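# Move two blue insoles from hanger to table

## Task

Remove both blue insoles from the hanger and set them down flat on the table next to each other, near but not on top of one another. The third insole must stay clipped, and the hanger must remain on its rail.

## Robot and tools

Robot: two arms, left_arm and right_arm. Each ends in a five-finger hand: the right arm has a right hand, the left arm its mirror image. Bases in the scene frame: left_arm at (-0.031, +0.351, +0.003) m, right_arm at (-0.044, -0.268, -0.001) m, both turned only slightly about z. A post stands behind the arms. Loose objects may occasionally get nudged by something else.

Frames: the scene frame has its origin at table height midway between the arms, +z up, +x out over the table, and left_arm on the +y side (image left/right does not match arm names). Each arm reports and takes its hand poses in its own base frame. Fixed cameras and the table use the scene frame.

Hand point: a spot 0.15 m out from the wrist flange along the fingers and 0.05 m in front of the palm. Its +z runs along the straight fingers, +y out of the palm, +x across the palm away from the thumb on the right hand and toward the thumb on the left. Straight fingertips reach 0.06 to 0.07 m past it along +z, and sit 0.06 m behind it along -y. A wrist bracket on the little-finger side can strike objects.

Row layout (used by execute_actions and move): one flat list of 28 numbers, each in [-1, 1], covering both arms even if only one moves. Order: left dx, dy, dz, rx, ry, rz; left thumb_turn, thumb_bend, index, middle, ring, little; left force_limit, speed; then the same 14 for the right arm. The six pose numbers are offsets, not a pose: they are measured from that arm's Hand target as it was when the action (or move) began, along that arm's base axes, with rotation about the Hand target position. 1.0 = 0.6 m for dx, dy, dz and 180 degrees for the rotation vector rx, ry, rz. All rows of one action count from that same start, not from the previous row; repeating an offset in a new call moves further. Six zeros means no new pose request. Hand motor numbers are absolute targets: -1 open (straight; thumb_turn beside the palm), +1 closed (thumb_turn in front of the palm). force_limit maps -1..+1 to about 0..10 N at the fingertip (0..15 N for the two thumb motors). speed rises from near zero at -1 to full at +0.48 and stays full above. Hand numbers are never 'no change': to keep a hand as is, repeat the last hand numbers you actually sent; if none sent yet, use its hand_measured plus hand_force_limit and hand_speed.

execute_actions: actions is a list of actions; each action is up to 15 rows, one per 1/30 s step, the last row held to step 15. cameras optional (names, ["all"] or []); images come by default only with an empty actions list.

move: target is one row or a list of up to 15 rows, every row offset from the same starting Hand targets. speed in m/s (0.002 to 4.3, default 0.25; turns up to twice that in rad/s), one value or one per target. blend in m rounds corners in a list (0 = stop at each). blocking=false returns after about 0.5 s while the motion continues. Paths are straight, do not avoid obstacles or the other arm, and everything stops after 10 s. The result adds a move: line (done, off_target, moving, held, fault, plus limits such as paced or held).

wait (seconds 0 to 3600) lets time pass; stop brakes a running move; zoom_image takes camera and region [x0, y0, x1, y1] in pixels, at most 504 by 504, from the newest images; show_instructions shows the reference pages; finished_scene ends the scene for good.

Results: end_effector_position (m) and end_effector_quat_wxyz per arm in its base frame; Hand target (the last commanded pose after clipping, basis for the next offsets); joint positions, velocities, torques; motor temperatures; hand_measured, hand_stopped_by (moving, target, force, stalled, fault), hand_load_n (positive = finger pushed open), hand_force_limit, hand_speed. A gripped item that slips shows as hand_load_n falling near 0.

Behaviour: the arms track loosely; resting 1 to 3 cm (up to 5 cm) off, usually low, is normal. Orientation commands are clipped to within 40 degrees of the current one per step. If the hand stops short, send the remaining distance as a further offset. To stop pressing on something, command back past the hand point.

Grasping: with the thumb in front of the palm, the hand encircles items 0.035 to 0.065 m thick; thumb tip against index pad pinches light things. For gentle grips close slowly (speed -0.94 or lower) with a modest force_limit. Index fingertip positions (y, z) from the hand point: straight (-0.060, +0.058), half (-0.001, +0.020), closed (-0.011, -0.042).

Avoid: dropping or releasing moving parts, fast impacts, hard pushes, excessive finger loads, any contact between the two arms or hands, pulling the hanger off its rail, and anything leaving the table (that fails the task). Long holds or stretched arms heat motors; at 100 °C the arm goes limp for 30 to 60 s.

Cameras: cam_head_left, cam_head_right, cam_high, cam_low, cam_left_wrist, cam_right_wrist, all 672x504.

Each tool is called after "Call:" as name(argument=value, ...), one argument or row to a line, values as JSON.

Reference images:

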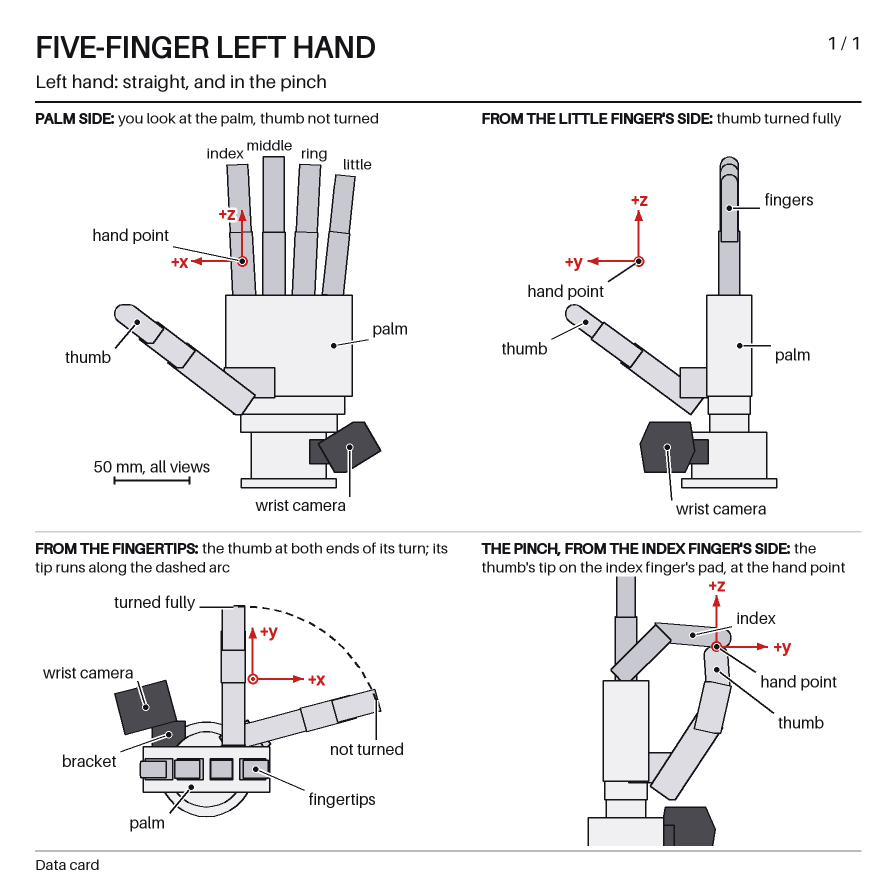

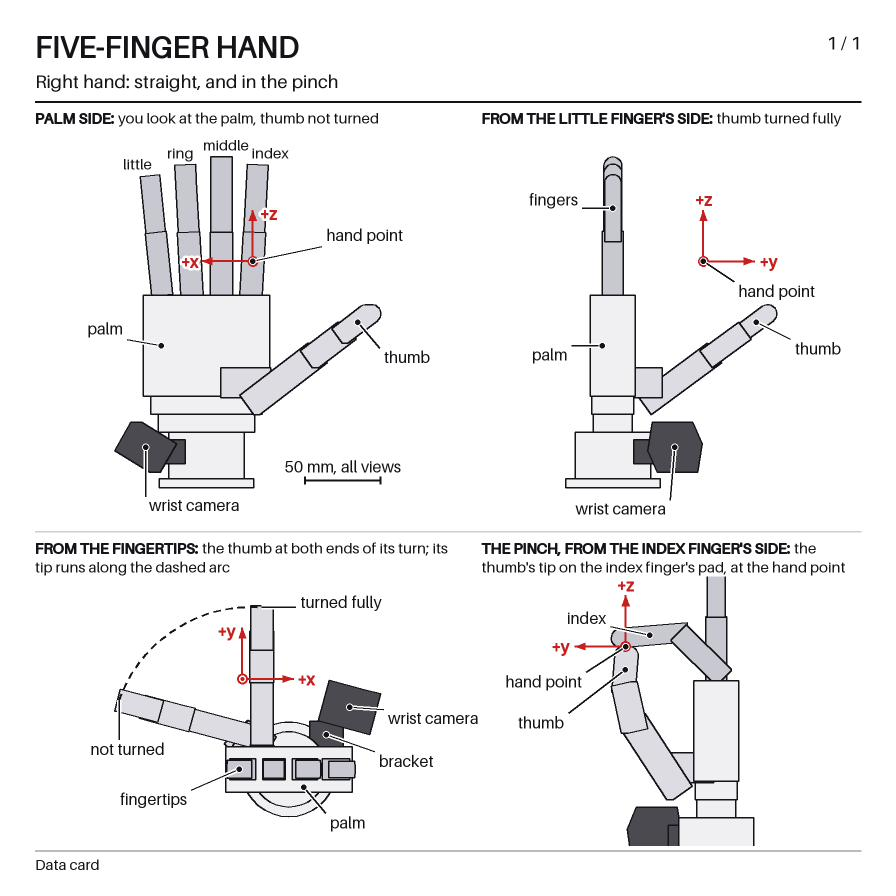

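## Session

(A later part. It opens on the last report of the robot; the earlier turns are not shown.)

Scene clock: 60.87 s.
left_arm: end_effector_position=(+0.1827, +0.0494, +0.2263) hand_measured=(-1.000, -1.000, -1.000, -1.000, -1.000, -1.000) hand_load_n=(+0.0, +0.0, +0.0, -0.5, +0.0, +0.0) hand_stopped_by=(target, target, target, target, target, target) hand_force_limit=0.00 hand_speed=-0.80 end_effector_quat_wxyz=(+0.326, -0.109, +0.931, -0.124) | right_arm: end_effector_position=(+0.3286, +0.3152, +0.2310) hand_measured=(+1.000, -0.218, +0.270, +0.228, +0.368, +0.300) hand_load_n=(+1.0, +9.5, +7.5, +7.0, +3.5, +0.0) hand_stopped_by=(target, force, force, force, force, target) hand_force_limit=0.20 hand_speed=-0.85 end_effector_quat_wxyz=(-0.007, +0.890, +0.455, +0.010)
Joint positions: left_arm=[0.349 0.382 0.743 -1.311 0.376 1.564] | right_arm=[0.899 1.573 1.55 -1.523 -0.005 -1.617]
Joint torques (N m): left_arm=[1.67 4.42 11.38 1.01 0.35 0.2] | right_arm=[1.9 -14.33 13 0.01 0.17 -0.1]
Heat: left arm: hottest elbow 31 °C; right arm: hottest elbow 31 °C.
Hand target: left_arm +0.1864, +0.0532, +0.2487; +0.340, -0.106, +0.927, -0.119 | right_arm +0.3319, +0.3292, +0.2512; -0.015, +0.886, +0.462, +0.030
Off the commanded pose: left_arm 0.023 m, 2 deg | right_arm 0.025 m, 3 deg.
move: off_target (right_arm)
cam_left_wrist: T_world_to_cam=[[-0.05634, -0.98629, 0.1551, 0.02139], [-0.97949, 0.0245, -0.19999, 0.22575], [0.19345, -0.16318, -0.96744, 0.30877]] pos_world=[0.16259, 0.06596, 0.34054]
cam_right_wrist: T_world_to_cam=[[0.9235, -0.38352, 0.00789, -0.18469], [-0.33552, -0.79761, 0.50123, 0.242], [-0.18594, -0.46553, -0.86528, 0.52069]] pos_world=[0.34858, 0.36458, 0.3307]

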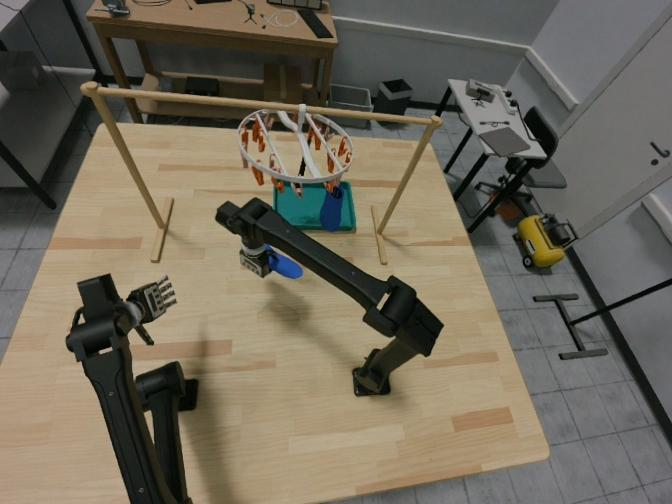

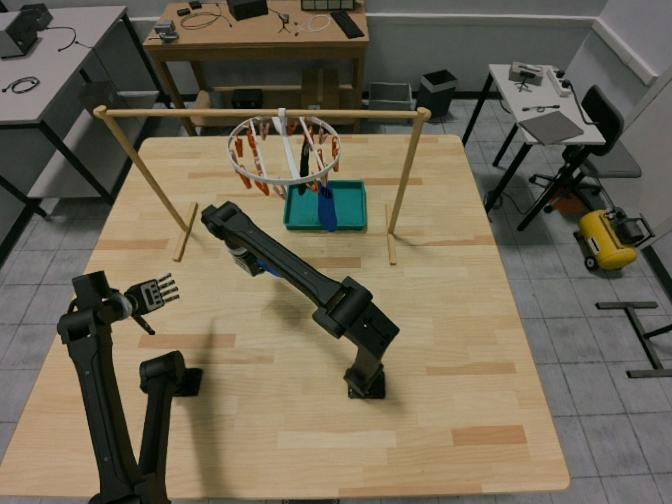

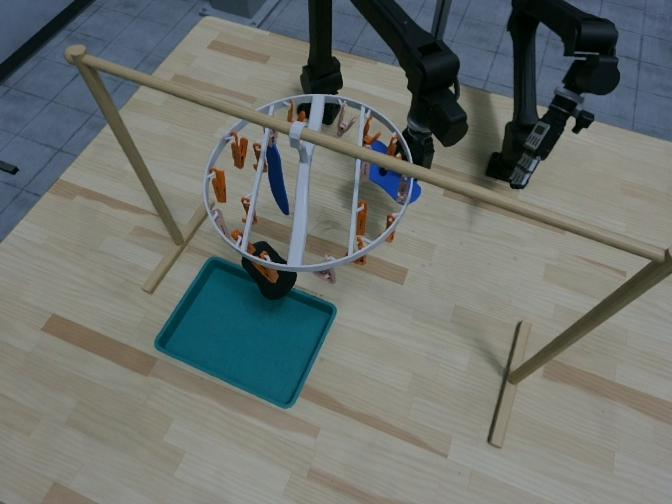

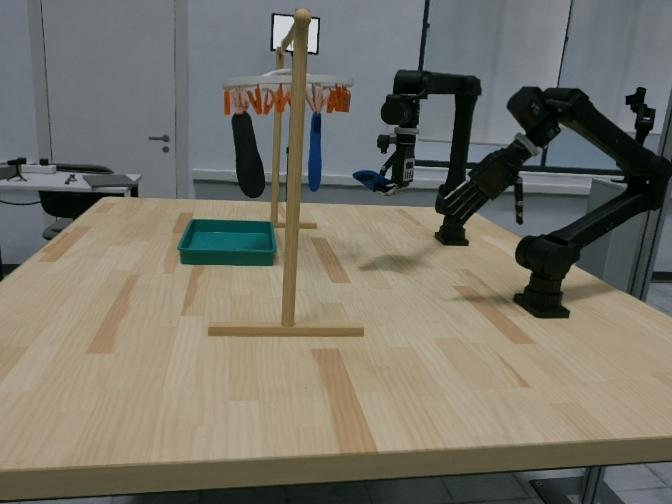

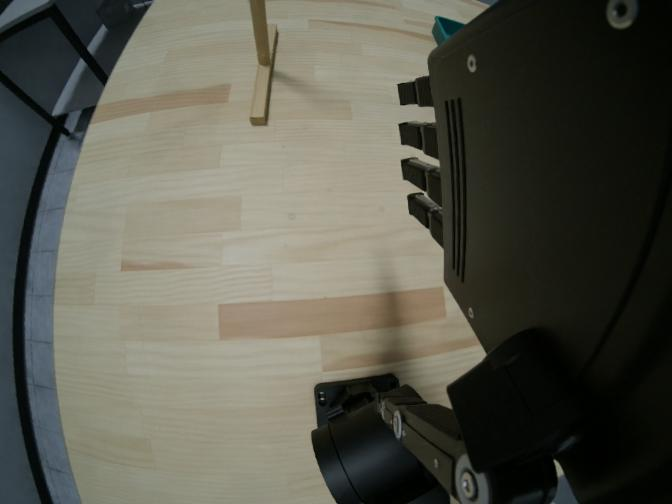

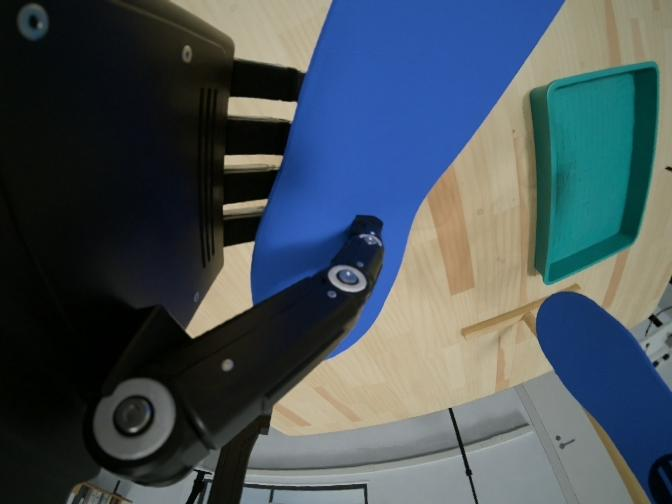

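Call:
move(
  target=[
    [0,0,0,0,0,0,-1,-1,-1,-1,-1,-1,0.0,-0.8, -0.031,-0.002,-0.219,0,0,-0.2167,1,0.35,0.5,0.5,0.5,0.3,0.2,-0.85],
  ],
  speed=0.15,
  cameras=["all"],
)

Scene clock: 64.73 s.
left_arm: end_effector_position=(+0.1827, +0.0494, +0.2263) hand_measured=(-1.000, -1.000, -1.000, -1.000, -1.000, -1.000) hand_load_n=(+0.0, +0.0, +0.0, +0.0, +0.0, +0.0) hand_stopped_by=(target, target, target, target, target, target) hand_force_limit=0.00 hand_speed=-0.80 end_effector_quat_wxyz=(+0.326, -0.109, +0.931, -0.124) | right_arm: end_effector_position=(+0.3079, +0.3237, +0.1162) hand_measured=(+1.000, -0.218, +0.270, +0.228, +0.368, +0.300) hand_load_n=(+1.0, +9.5, +7.5, +7.0, +4.0, +0.0) hand_stopped_by=(target, force, force, force, force, target) hand_force_limit=0.20 hand_speed=-0.85 end_effector_quat_wxyz=(+0.003, +0.989, +0.146, +0.024)
Joint positions: left_arm=[0.349 0.382 0.743 -1.311 0.376 1.564] | right_arm=[0.899 1.684 1.38 -1.236 0.037 -0.966]
Joint torques (N m): left_arm=[1.67 4.48 11.38 1.01 0.35 0.19] | right_arm=[0.85 -15.97 8.88 0.69 0.24 -0.02]
Heat: left arm: hottest elbow 32 °C; right arm: hottest elbow 31 °C.
Hand target: left_arm +0.1864, +0.0532, +0.2487; +0.340, -0.106, +0.927, -0.119 | right_arm +0.3133, +0.3280, +0.1198; -0.004, +0.990, +0.140, +0.034
Off the commanded pose: left_arm 0.023 m, 2 deg | right_arm 0.008 m, 2 deg.
move: done
cam_left_wrist: T_world_to_cam=[[-0.05634, -0.98629, 0.1551, 0.02139], [-0.97949, 0.0245, -0.19999, 0.22575], [0.19345, -0.16318, -0.96744, 0.30877]] pos_world=[0.16259, 0.06596, 0.34054]
cam_right_wrist: T_world_to_cam=[[0.50119, -0.86484, 0.02926, 0.12183], [-0.76298, -0.42569, 0.48646, 0.31237], [-0.40826, -0.26613, -0.87321, 0.42623]] pos_world=[0.35129, 0.35177, 0.21667]

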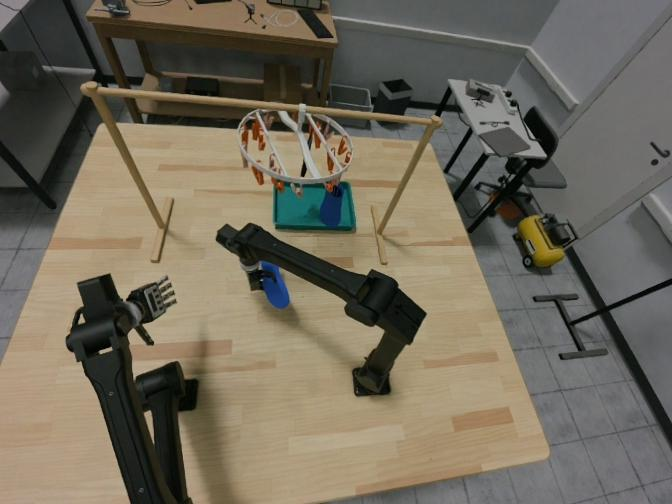

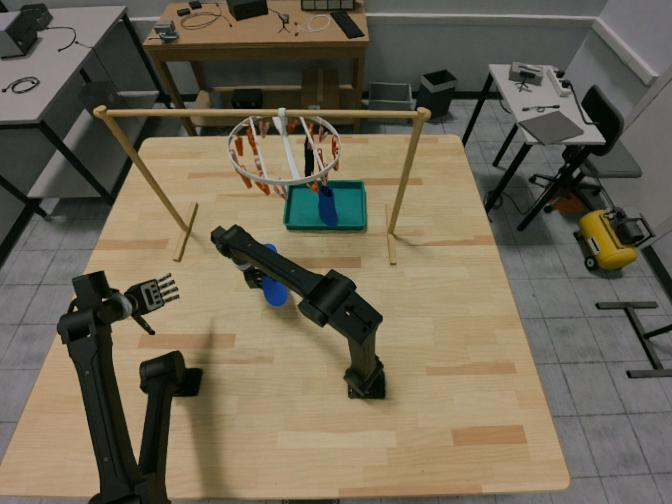

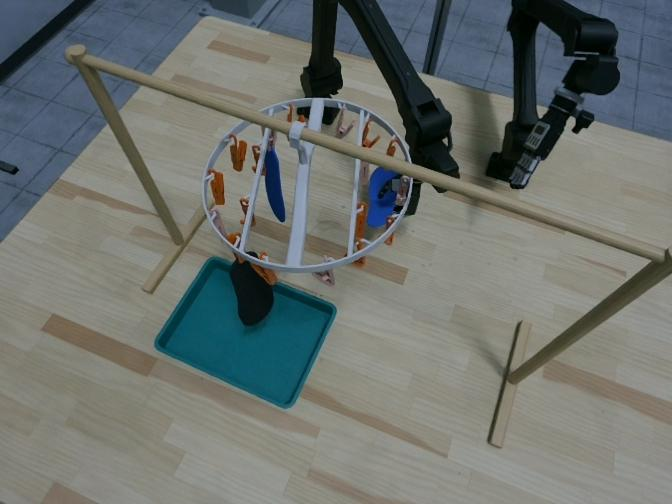

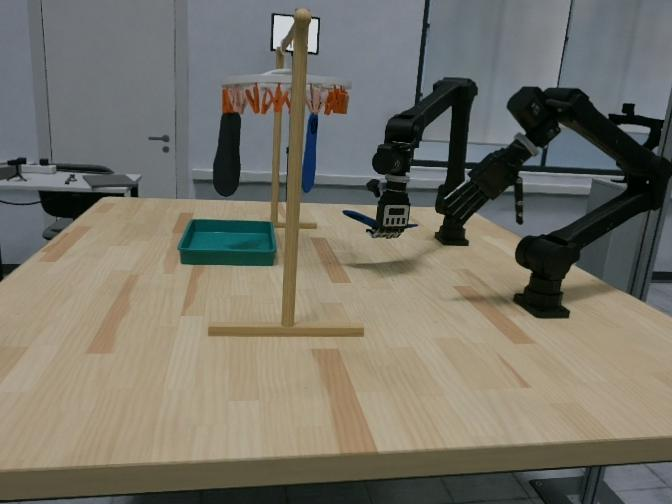

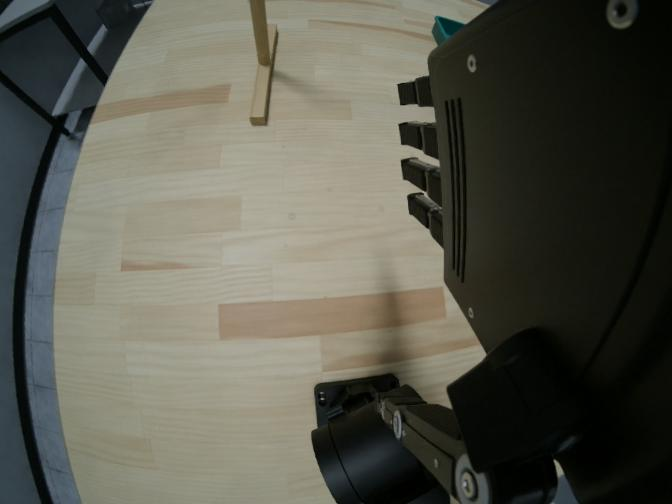

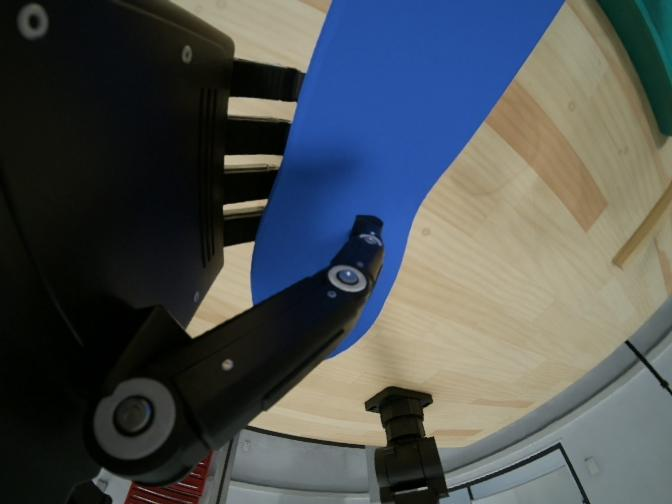

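Call:
zoom_image(
  camera="cam_low",
  region=[320, 160, 460, 280],
)

Call:
zoom_image(
  camera="cam_head_right",
  region=[200, 210, 360, 330],
)

Scaled by 3.600 from the camera's image (finer frame: 960x720).

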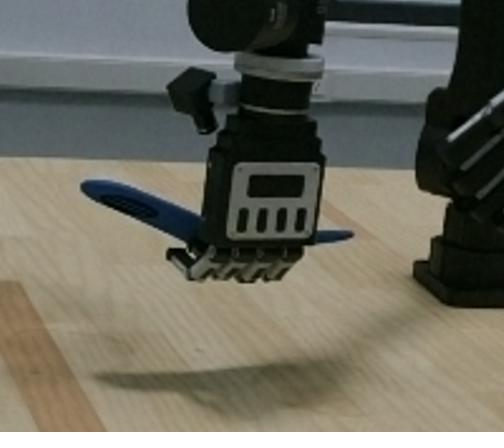

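Scaled by 3.150 from the camera's image (finer frame: 960x720).

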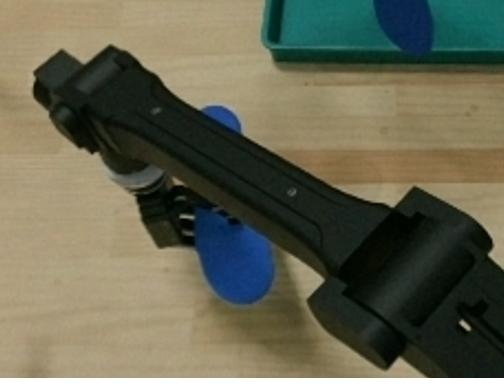

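Call:
zoom_image(
  camera="cam_high",
  region=[200, 120, 450, 270],
)

Call:
zoom_image(
  camera="cam_low",
  region=[200, 60, 380, 210],
)

Call:
zoom_image(
  camera="cam_head_left",
  region=[220, 200, 340, 320],
)

Scaled by 2.016 from the camera's image (finer frame: 960x720).

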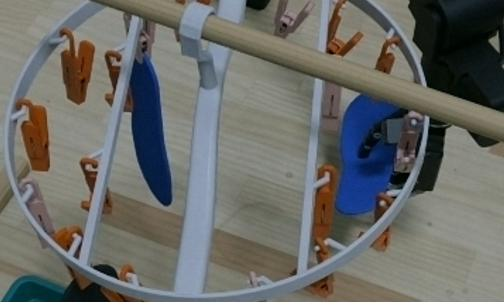

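Scaled by 2.800 from the camera's image (finer frame: 960x720).

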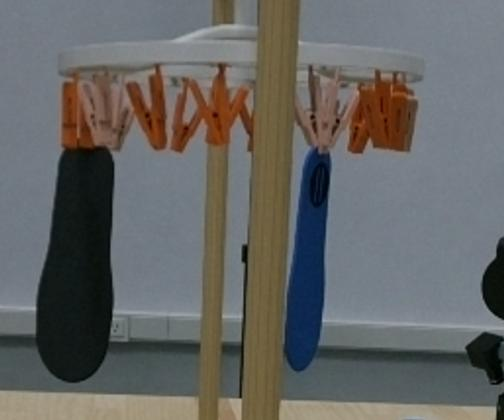

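Scaled by 4.200 from the camera's image (finer frame: 960x720).

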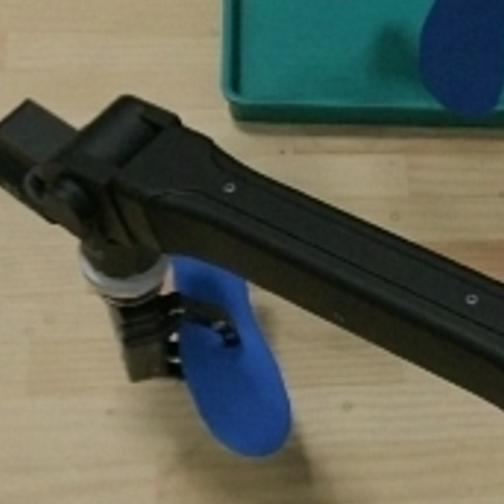

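Call:
move(
  target=[
    [0,0,0,0,0,0,-1,-1,-1,-1,-1,-1,0.0,-0.8, 0,-0.01,-0.075,-0.0187,0.064,0,1,0.35,0.5,0.5,0.5,0.3,0.2,-0.85],
  ],
  speed=0.1,
  cameras=["cam_low","cam_head_left","cam_head_right","cam_right_wrist","cam_high"],
)

Call:
zoom_image(
  camera="cam_low",
  region=[320, 160, 460, 300],
)

Scene clock: 67.83 s.
left_arm: end_effector_position=(+0.1827, +0.0494, +0.2263) hand_measured=(-1.000, -1.000, -1.000, -1.000, -1.000, -1.000) hand_load_n=(+0.0, +0.0, +0.0, +0.0, +0.0, +0.0) hand_stopped_by=(target, target, target, target, target, target) hand_force_limit=0.00 hand_speed=-0.80 end_effector_quat_wxyz=(+0.326, -0.109, +0.931, -0.124) | right_arm: end_effector_position=(+0.2995, +0.3114, +0.0611) hand_measured=(+1.000, -0.218, +0.270, +0.228, +0.368, +0.300) hand_load_n=(+1.0, +9.5, +7.5, +7.0, +4.0, +0.0) hand_stopped_by=(target, force, force, force, force, target) hand_force_limit=0.20 hand_speed=-0.85 end_effector_quat_wxyz=(+0.025, +0.987, +0.139, -0.083)
Joint positions: left_arm=[0.349 0.382 0.743 -1.311 0.376 1.564] | right_arm=[0.853 1.831 1.398 -1.296 -0.071 -1.003]
Joint torques (N m): left_arm=[1.73 4.54 11.37 1.03 0.35 0.19] | right_arm=[-0.21 -17.26 11.3 -0.4 -0.1 -0.17]
Heat: left arm: hottest elbow 32 °C; right arm: hottest elbow 31 °C.
Hand target: left_arm +0.1864, +0.0532, +0.2487; +0.340, -0.106, +0.927, -0.119 | right_arm +0.3133, +0.3220, +0.0748; +0.011, +0.988, +0.140, -0.070
Off the commanded pose: left_arm 0.023 m, 2 deg | right_arm 0.022 m, 2 deg.
move: off_target (right_arm)
cam_right_wrist: T_world_to_cam=[[0.48993, -0.87172, -0.00866, 0.12487], [-0.65114, -0.37253, 0.66124, 0.26671], [-0.57964, -0.31833, -0.75012, 0.43158]] pos_world=[0.36265, 0.3456, 0.14846]
Images, in order (width x height): cam_head_left 672x504, cam_head_right 672x504, cam_high 672x504, cam_low 672x504, cam_right_wrist 672x504.

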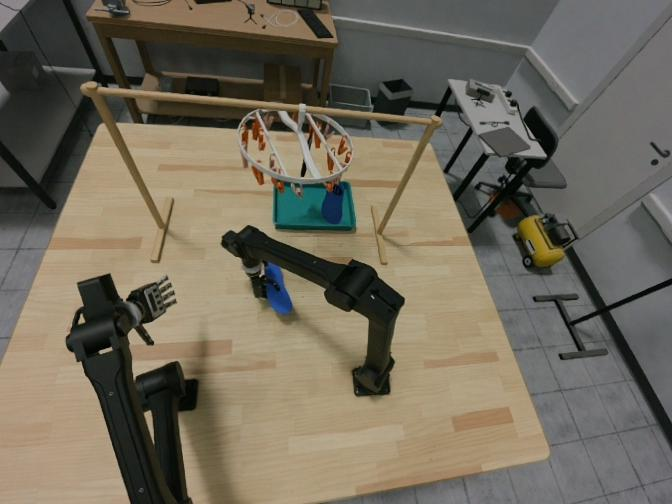

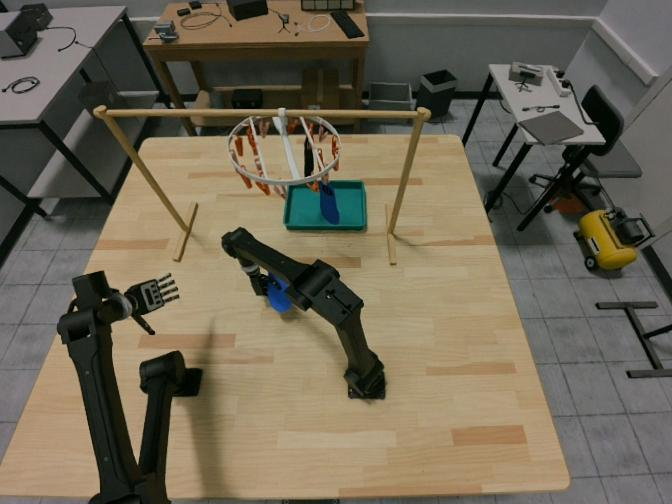

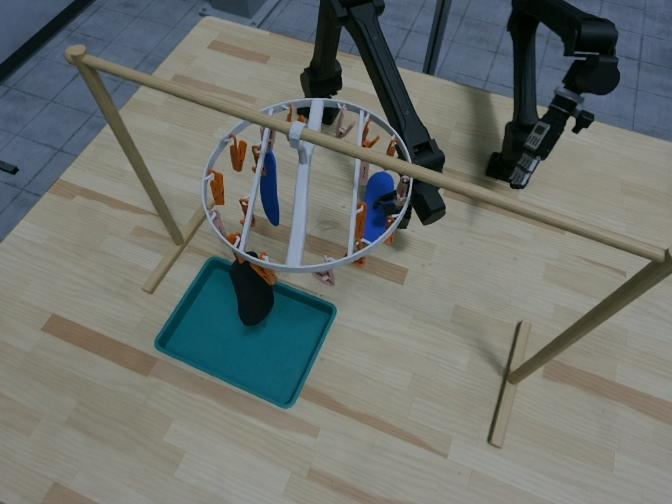

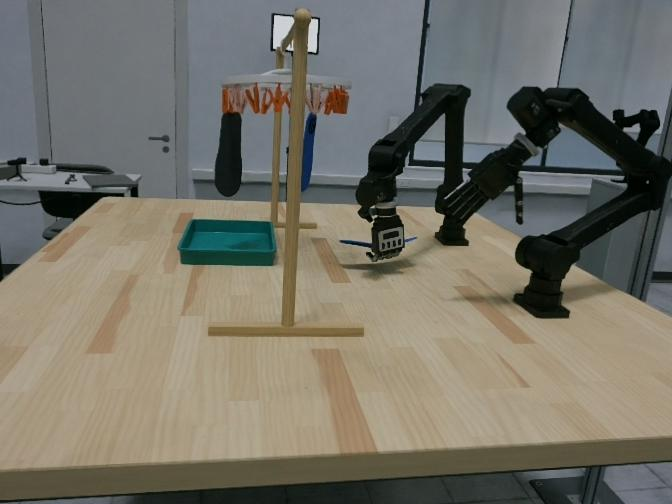

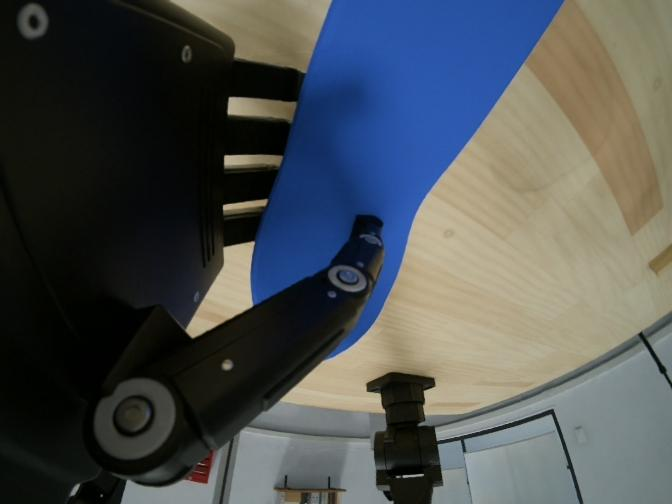

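Scaled by 3.600 from the camera's image (finer frame: 960x720).

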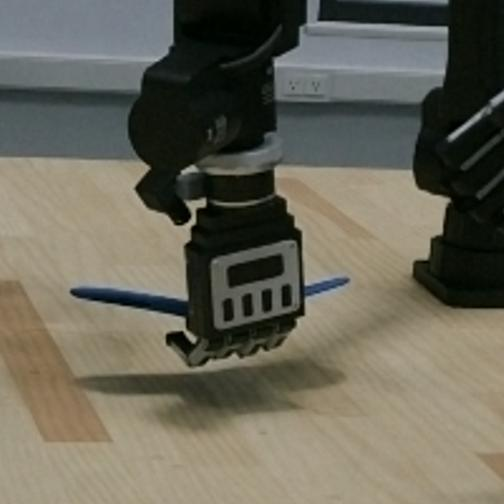

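Call:
move(
  target=[
    [0,0,0,0,0,0,-1,-1,-1,-1,-1,-1,0.0,-0.8, 0,0,-0.02,0.064,0.005,0,1,0.35,0.5,0.5,0.5,0.3,0.2,-0.85],
  ],
  speed=0.06,
  cameras=["cam_low","cam_head_left","cam_right_wrist"],
)

Call:
zoom_image(
  camera="cam_low",
  region=[320, 160, 460, 300],
)

Scene clock: 70.63 s.
left_arm: end_effector_position=(+0.1827, +0.0494, +0.2263) hand_measured=(-1.000, -1.000, -1.000, -1.000, -1.000, -1.000) hand_load_n=(+0.0, +0.0, +0.0, +0.0, +0.0, +0.0) hand_stopped_by=(target, target, target, target, target, target) hand_force_limit=0.00 hand_speed=-0.80 end_effector_quat_wxyz=(+0.326, -0.109, +0.931, -0.124) | right_arm: end_effector_position=(+0.3042, +0.3178, +0.0499) hand_measured=(+1.000, -0.218, +0.270, +0.228, +0.368, +0.300) hand_load_n=(+1.0, +9.5, +7.5, +7.0, +4.0, +0.0) hand_stopped_by=(target, force, force, force, force, target) hand_force_limit=0.20 hand_speed=-0.85 end_effector_quat_wxyz=(-0.073, +0.984, +0.144, -0.081)
Joint positions: left_arm=[0.349 0.382 0.743 -1.311 0.376 1.564] | right_arm=[0.798 1.773 1.315 -1.154 -0.216 -1.068]
Joint torques (N m): left_arm=[1.61 4.6 11.4 1.01 0.35 0.2] | right_arm=[0.21 -18.9 8.03 0.64 -0.26 -0.16]
Heat: left arm: hottest elbow 32 °C; right arm: hottest elbow 31 °C.
Hand target: left_arm +0.1864, +0.0532, +0.2487; +0.340, -0.106, +0.927, -0.119 | right_arm +0.3133, +0.3220, +0.0628; -0.089, +0.983, +0.146, -0.063
Off the commanded pose: left_arm 0.023 m, 2 deg | right_arm 0.016 m, 3 deg.
move: off_target (right_arm)
cam_right_wrist: T_world_to_cam=[[0.48234, -0.85522, -0.18958, 0.13418], [-0.63781, -0.49122, 0.59321, 0.31672], [-0.60045, -0.16522, -0.78241, 0.38714]] pos_world=[0.36975, 0.3343, 0.14046]
Images, in order (width x height): cam_head_left 672x504, cam_low 672x504, cam_right_wrist 672x504.

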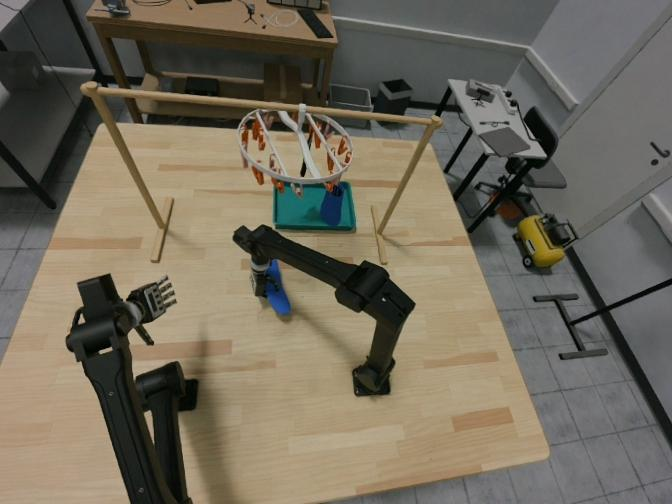

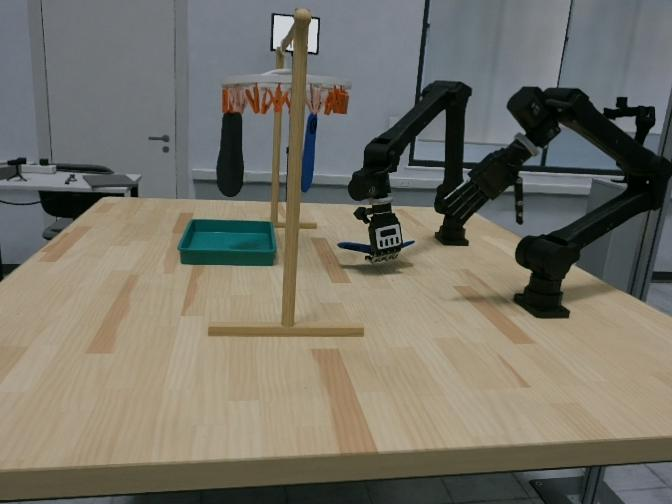

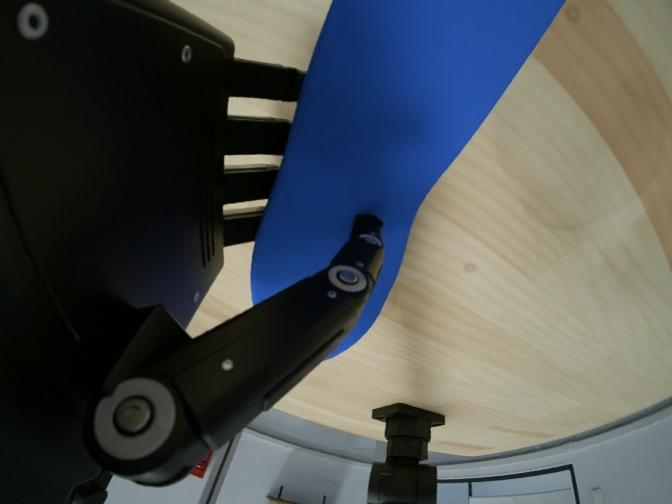

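Scaled by 3.600 from the camera's image (finer frame: 960x720).

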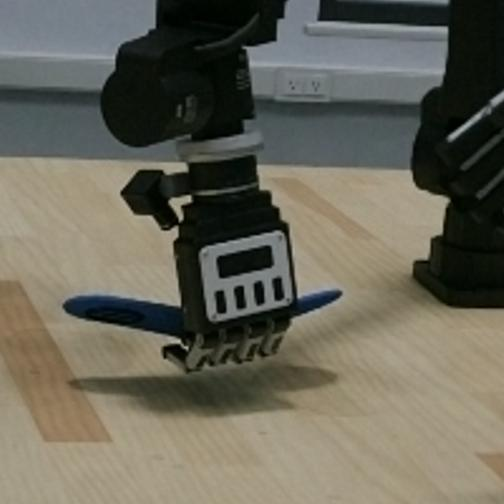

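Call:
move(
  target=[
    [0,0,0,0,0,0,-1,-1,-1,-1,-1,-1,0.0,-0.8, 0,0,-0.03,0,0,0,1,0.35,0.5,0.5,0.5,0.3,0.2,-0.85],
  ],
  speed=0.04,
  cameras=["cam_low"],
)

Call:
zoom_image(
  camera="cam_low",
  region=[320, 160, 460, 300],
)

Scene clock: 71.93 s.
left_arm: end_effector_position=(+0.1827, +0.0494, +0.2263) hand_measured=(-1.000, -1.000, -1.000, -1.000, -1.000, -1.000) hand_load_n=(+0.0, +0.5, +0.0, +0.0, +0.0, +0.0) hand_stopped_by=(target, target, target, target, target, target) hand_force_limit=0.00 hand_speed=-0.80 end_effector_quat_wxyz=(+0.326, -0.109, +0.931, -0.124) | right_arm: end_effector_position=(+0.3053, +0.3190, +0.0407) hand_measured=(+1.000, -0.218, +0.270, +0.228, +0.368, +0.300) hand_load_n=(+1.0, +10.0, +7.0, +7.0, +4.0, +0.0) hand_stopped_by=(target, force, force, force, force, target) hand_force_limit=0.20 hand_speed=-0.85 end_effector_quat_wxyz=(-0.080, +0.983, +0.145, -0.073)
Joint positions: left_arm=[0.349 0.382 0.743 -1.311 0.376 1.564] | right_arm=[0.798 1.773 1.292 -1.11 -0.216 -1.068]
Joint torques (N m): left_arm=[1.61 4.42 11.38 1.02 0.35 0.2] | right_arm=[-0.26 -17.03 8.01 0.64 -0.24 -0.19]
Heat: left arm: hottest elbow 32 °C; right arm: hottest elbow 31 °C.
Hand target: left_arm +0.1864, +0.0532, +0.2487; +0.340, -0.106, +0.927, -0.119 | right_arm +0.3133, +0.3220, +0.0448; -0.089, +0.983, +0.146, -0.063
Off the commanded pose: left_arm 0.023 m, 2 deg | right_arm 0.009 m, 2 deg.
move: done

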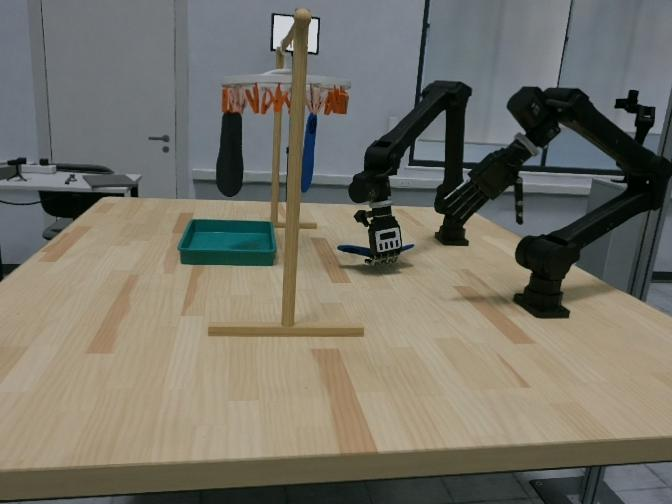

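Scaled by 3.600 from the camera's image (finer frame: 960x720).

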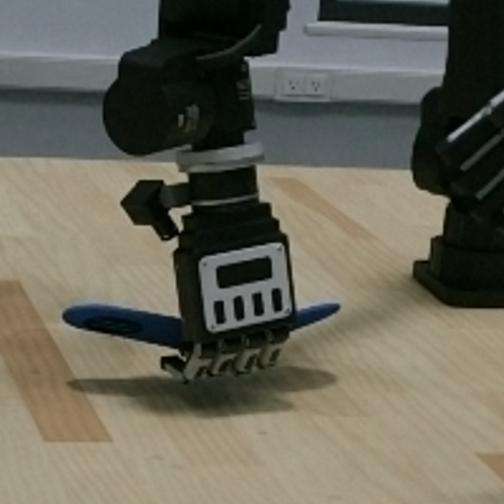

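Call:
move(
  target=[
    [0,0,0,0,0,0,-1,-1,-1,-1,-1,-1,0.0,-0.8, 0,0,-0.02,0,0,0,1,0.35,0.5,0.5,0.5,0.3,0.2,-0.85],
  ],
  speed=0.04,
  cameras=["cam_low","cam_right_wrist"],
)

Call:
zoom_image(
  camera="cam_low",
  region=[320, 160, 460, 300],
)

Scene clock: 73.20 s.
left_arm: end_effector_position=(+0.1827, +0.0494, +0.2263) hand_measured=(-1.000, -1.000, -1.000, -1.000, -1.000, -1.000) hand_load_n=(+0.0, +0.0, +0.5, +0.0, +0.0, +0.0) hand_stopped_by=(target, target, target, target, target, target) hand_force_limit=0.00 hand_speed=-0.80 end_effector_quat_wxyz=(+0.326, -0.109, +0.931, -0.124) | right_arm: end_effector_position=(+0.3055, +0.3193, +0.0314) hand_measured=(+1.000, -0.218, +0.270, +0.228, +0.368, +0.300) hand_load_n=(+1.0, +10.0, +7.5, +7.0, +4.0, +0.0) hand_stopped_by=(target, force, force, force, force, target) hand_force_limit=0.20 hand_speed=-0.85 end_effector_quat_wxyz=(-0.082, +0.983, +0.146, -0.071)
Joint positions: left_arm=[0.349 0.382 0.743 -1.311 0.376 1.564] | right_arm=[0.798 1.78 1.277 -1.081 -0.216 -1.068]
Joint torques (N m): left_arm=[1.67 4.48 11.38 1.01 0.34 0.19] | right_arm=[0.21 -16.38 7.94 0.61 -0.28 -0.15]
Heat: left arm: hottest elbow 32 °C; right arm: hottest elbow 31 °C.
Hand target: left_arm +0.1864, +0.0532, +0.2487; +0.340, -0.106, +0.927, -0.119 | right_arm +0.3133, +0.3220, +0.0328; -0.089, +0.983, +0.146, -0.063
Off the commanded pose: left_arm 0.023 m, 2 deg | right_arm 0.008 m, 1 deg.
move: done
cam_right_wrist: T_world_to_cam=[[0.48634, -0.85118, -0.19741, 0.12897], [-0.64854, -0.50305, 0.57126, 0.3369], [-0.58555, -0.1498, -0.79668, 0.36475]] pos_world=[0.36935, 0.3339, 0.12359]

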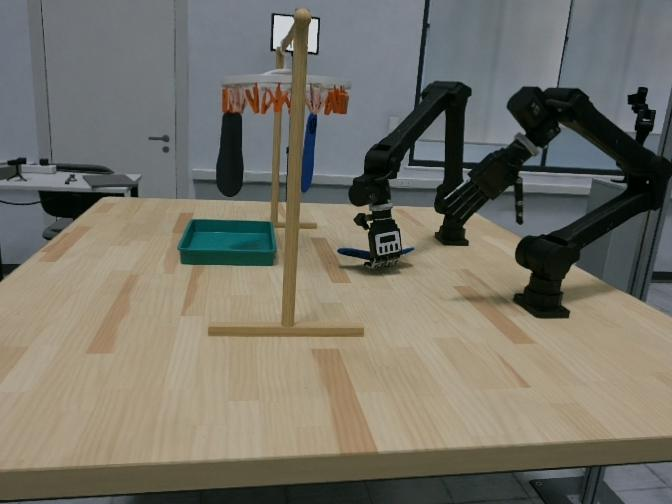

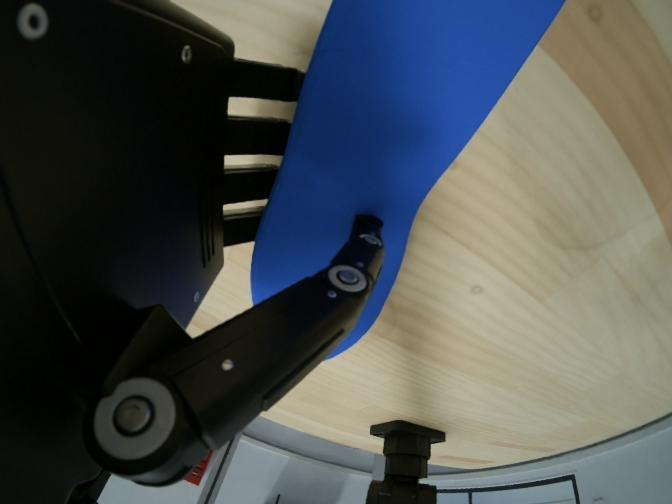

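Scaled by 3.600 from the camera's image (finer frame: 960x720).

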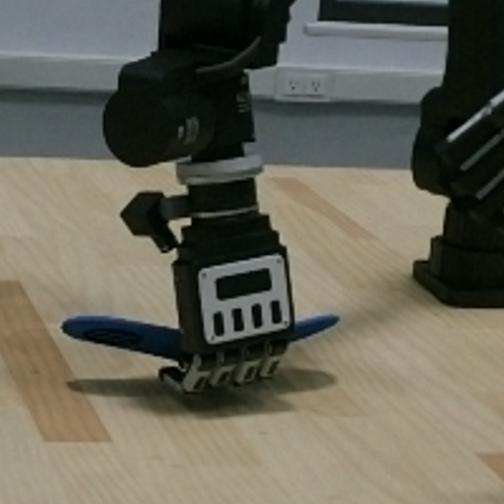

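Call:
move(
  target=[
    [0,0,0,0,0,0,-1,-1,-1,-1,-1,-1,0.0,-0.8, 0,0,-0.012,0,0,0,1,0.35,0.5,0.5,0.5,0.3,0.2,-0.85],
  ],
  speed=0.04,
  cameras=["cam_low"],
)

Call:
zoom_image(
  camera="cam_low",
  region=[320, 200, 420, 300],
)

Scene clock: 74.53 s.
left_arm: end_effector_position=(+0.1827, +0.0494, +0.2263) hand_measured=(-1.000, -1.000, -1.000, -1.000, -1.000, -1.000) hand_load_n=(+0.0, +0.0, -0.5, +0.0, +0.0, +0.0) hand_stopped_by=(target, target, target, target, target, target) hand_force_limit=0.00 hand_speed=-0.80 end_effector_quat_wxyz=(+0.326, -0.109, +0.931, -0.124) | right_arm: end_effector_position=(+0.3052, +0.3190, +0.0240) hand_measured=(+1.000, -0.218, +0.270, +0.228, +0.368, +0.300) hand_load_n=(+1.0, +9.5, +7.5, +7.0, +4.0, +0.0) hand_stopped_by=(target, force, force, force, force, target) hand_force_limit=0.20 hand_speed=-0.85 end_effector_quat_wxyz=(-0.081, +0.983, +0.146, -0.071)
Joint positions: left_arm=[0.349 0.382 0.743 -1.311 0.376 1.564] | right_arm=[0.798 1.79 1.268 -1.063 -0.216 -1.068]
Joint torques (N m): left_arm=[1.61 4.48 11.37 1.05 0.34 0.19] | right_arm=[-0.32 -16.62 7.87 0.68 -0.23 -0.19]
Heat: left arm: hottest elbow 32 °C; right arm: hottest elbow 31 °C.
Hand target: left_arm +0.1864, +0.0532, +0.2487; +0.340, -0.106, +0.927, -0.119 | right_arm +0.3133, +0.3220, +0.0256; -0.089, +0.983, +0.146, -0.063
Off the commanded pose: left_arm 0.023 m, 2 deg | right_arm 0.009 m, 1 deg.
move: done

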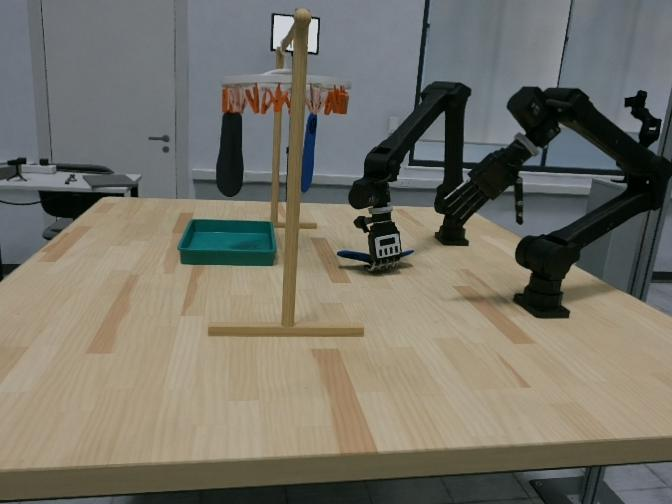

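Scaled by 5.040 from the camera's image (finer frame: 960x720).

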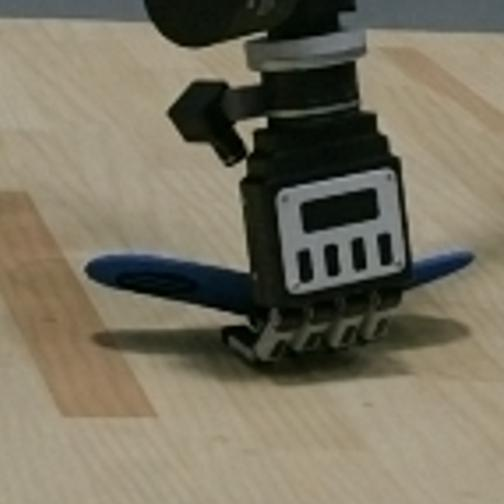

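Call:
move(
  target=[
    [0,0,0,0,0,0,-1,-1,-1,-1,-1,-1,0.0,-0.8, 0,0,-0.008,0,0,0,1,-0.4,0.5,0.5,0.5,0.3,0.2,-0.88],
  ],
  speed=0.04,
  cameras=["cam_low","cam_right_wrist"],
)

Call:
zoom_image(
  camera="cam_low",
  region=[320, 200, 420, 300],
)

Scene clock: 76.40 s.
left_arm: end_effector_position=(+0.1827, +0.0494, +0.2263) hand_measured=(-1.000, -1.000, -1.000, -1.000, -1.000, -1.000) hand_load_n=(+0.0, +0.0, +0.0, +0.0, +0.0, +0.0) hand_stopped_by=(target, target, target, target, target, target) hand_force_limit=0.00 hand_speed=-0.80 end_effector_quat_wxyz=(+0.326, -0.109, +0.931, -0.124) | right_arm: end_effector_position=(+0.3032, +0.3218, +0.0201) hand_measured=(+1.000, -0.400, +0.270, +0.228, +0.368, +0.300) hand_load_n=(+0.0, +0.0, +0.5, +0.0, +1.5, +0.0) hand_stopped_by=(target, target, force, force, force, target) hand_force_limit=0.20 hand_speed=-0.88 end_effector_quat_wxyz=(-0.082, +0.983, +0.150, -0.070)
Joint positions: left_arm=[0.349 0.382 0.743 -1.311 0.376 1.564] | right_arm=[0.806 1.794 1.263 -1.051 -0.217 -1.069]
Joint torques (N m): left_arm=[1.73 4.54 11.4 1.02 0.35 0.2] | right_arm=[0.15 -16.21 7.79 0.58 -0.28 -0.15]
Heat: left arm: hottest elbow 32 °C; right arm: hottest elbow 31 °C.
Hand target: left_arm +0.1864, +0.0532, +0.2487; +0.340, -0.106, +0.927, -0.119 | right_arm +0.3133, +0.3220, +0.0208; -0.090, +0.983, +0.146, -0.063
Off the commanded pose: left_arm 0.023 m, 2 deg | right_arm 0.010 m, 1 deg.
move: done
cam_right_wrist: T_world_to_cam=[[0.49337, -0.84689, -0.19841, 0.1266], [-0.6452, -0.50929, 0.56951, 0.34426], [-0.58336, -0.15296, -0.79768, 0.35519]] pos_world=[0.36686, 0.33688, 0.11239]

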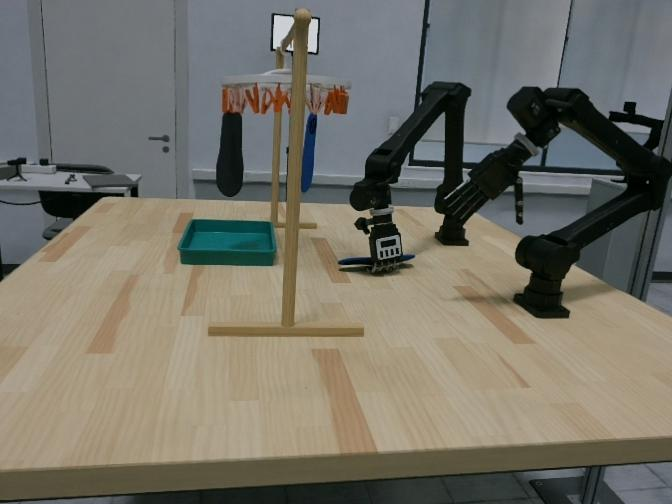

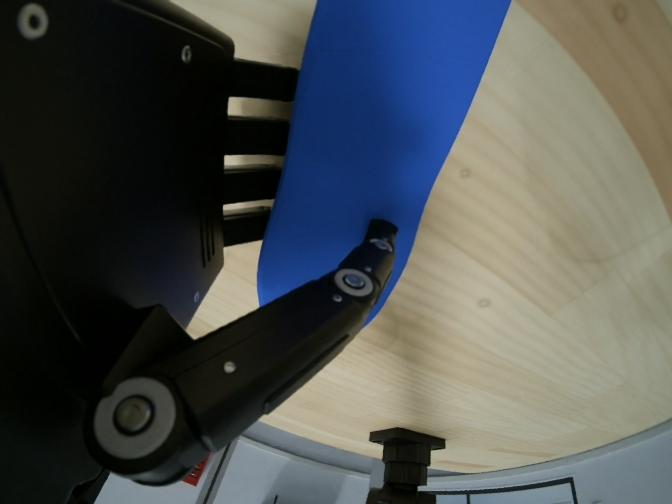

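Scaled by 5.040 from the camera's image (finer frame: 960x720).

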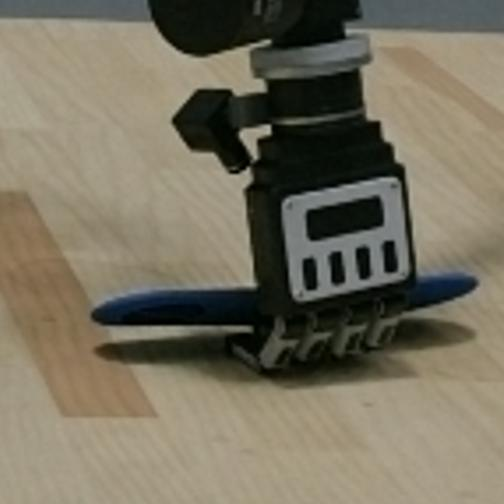

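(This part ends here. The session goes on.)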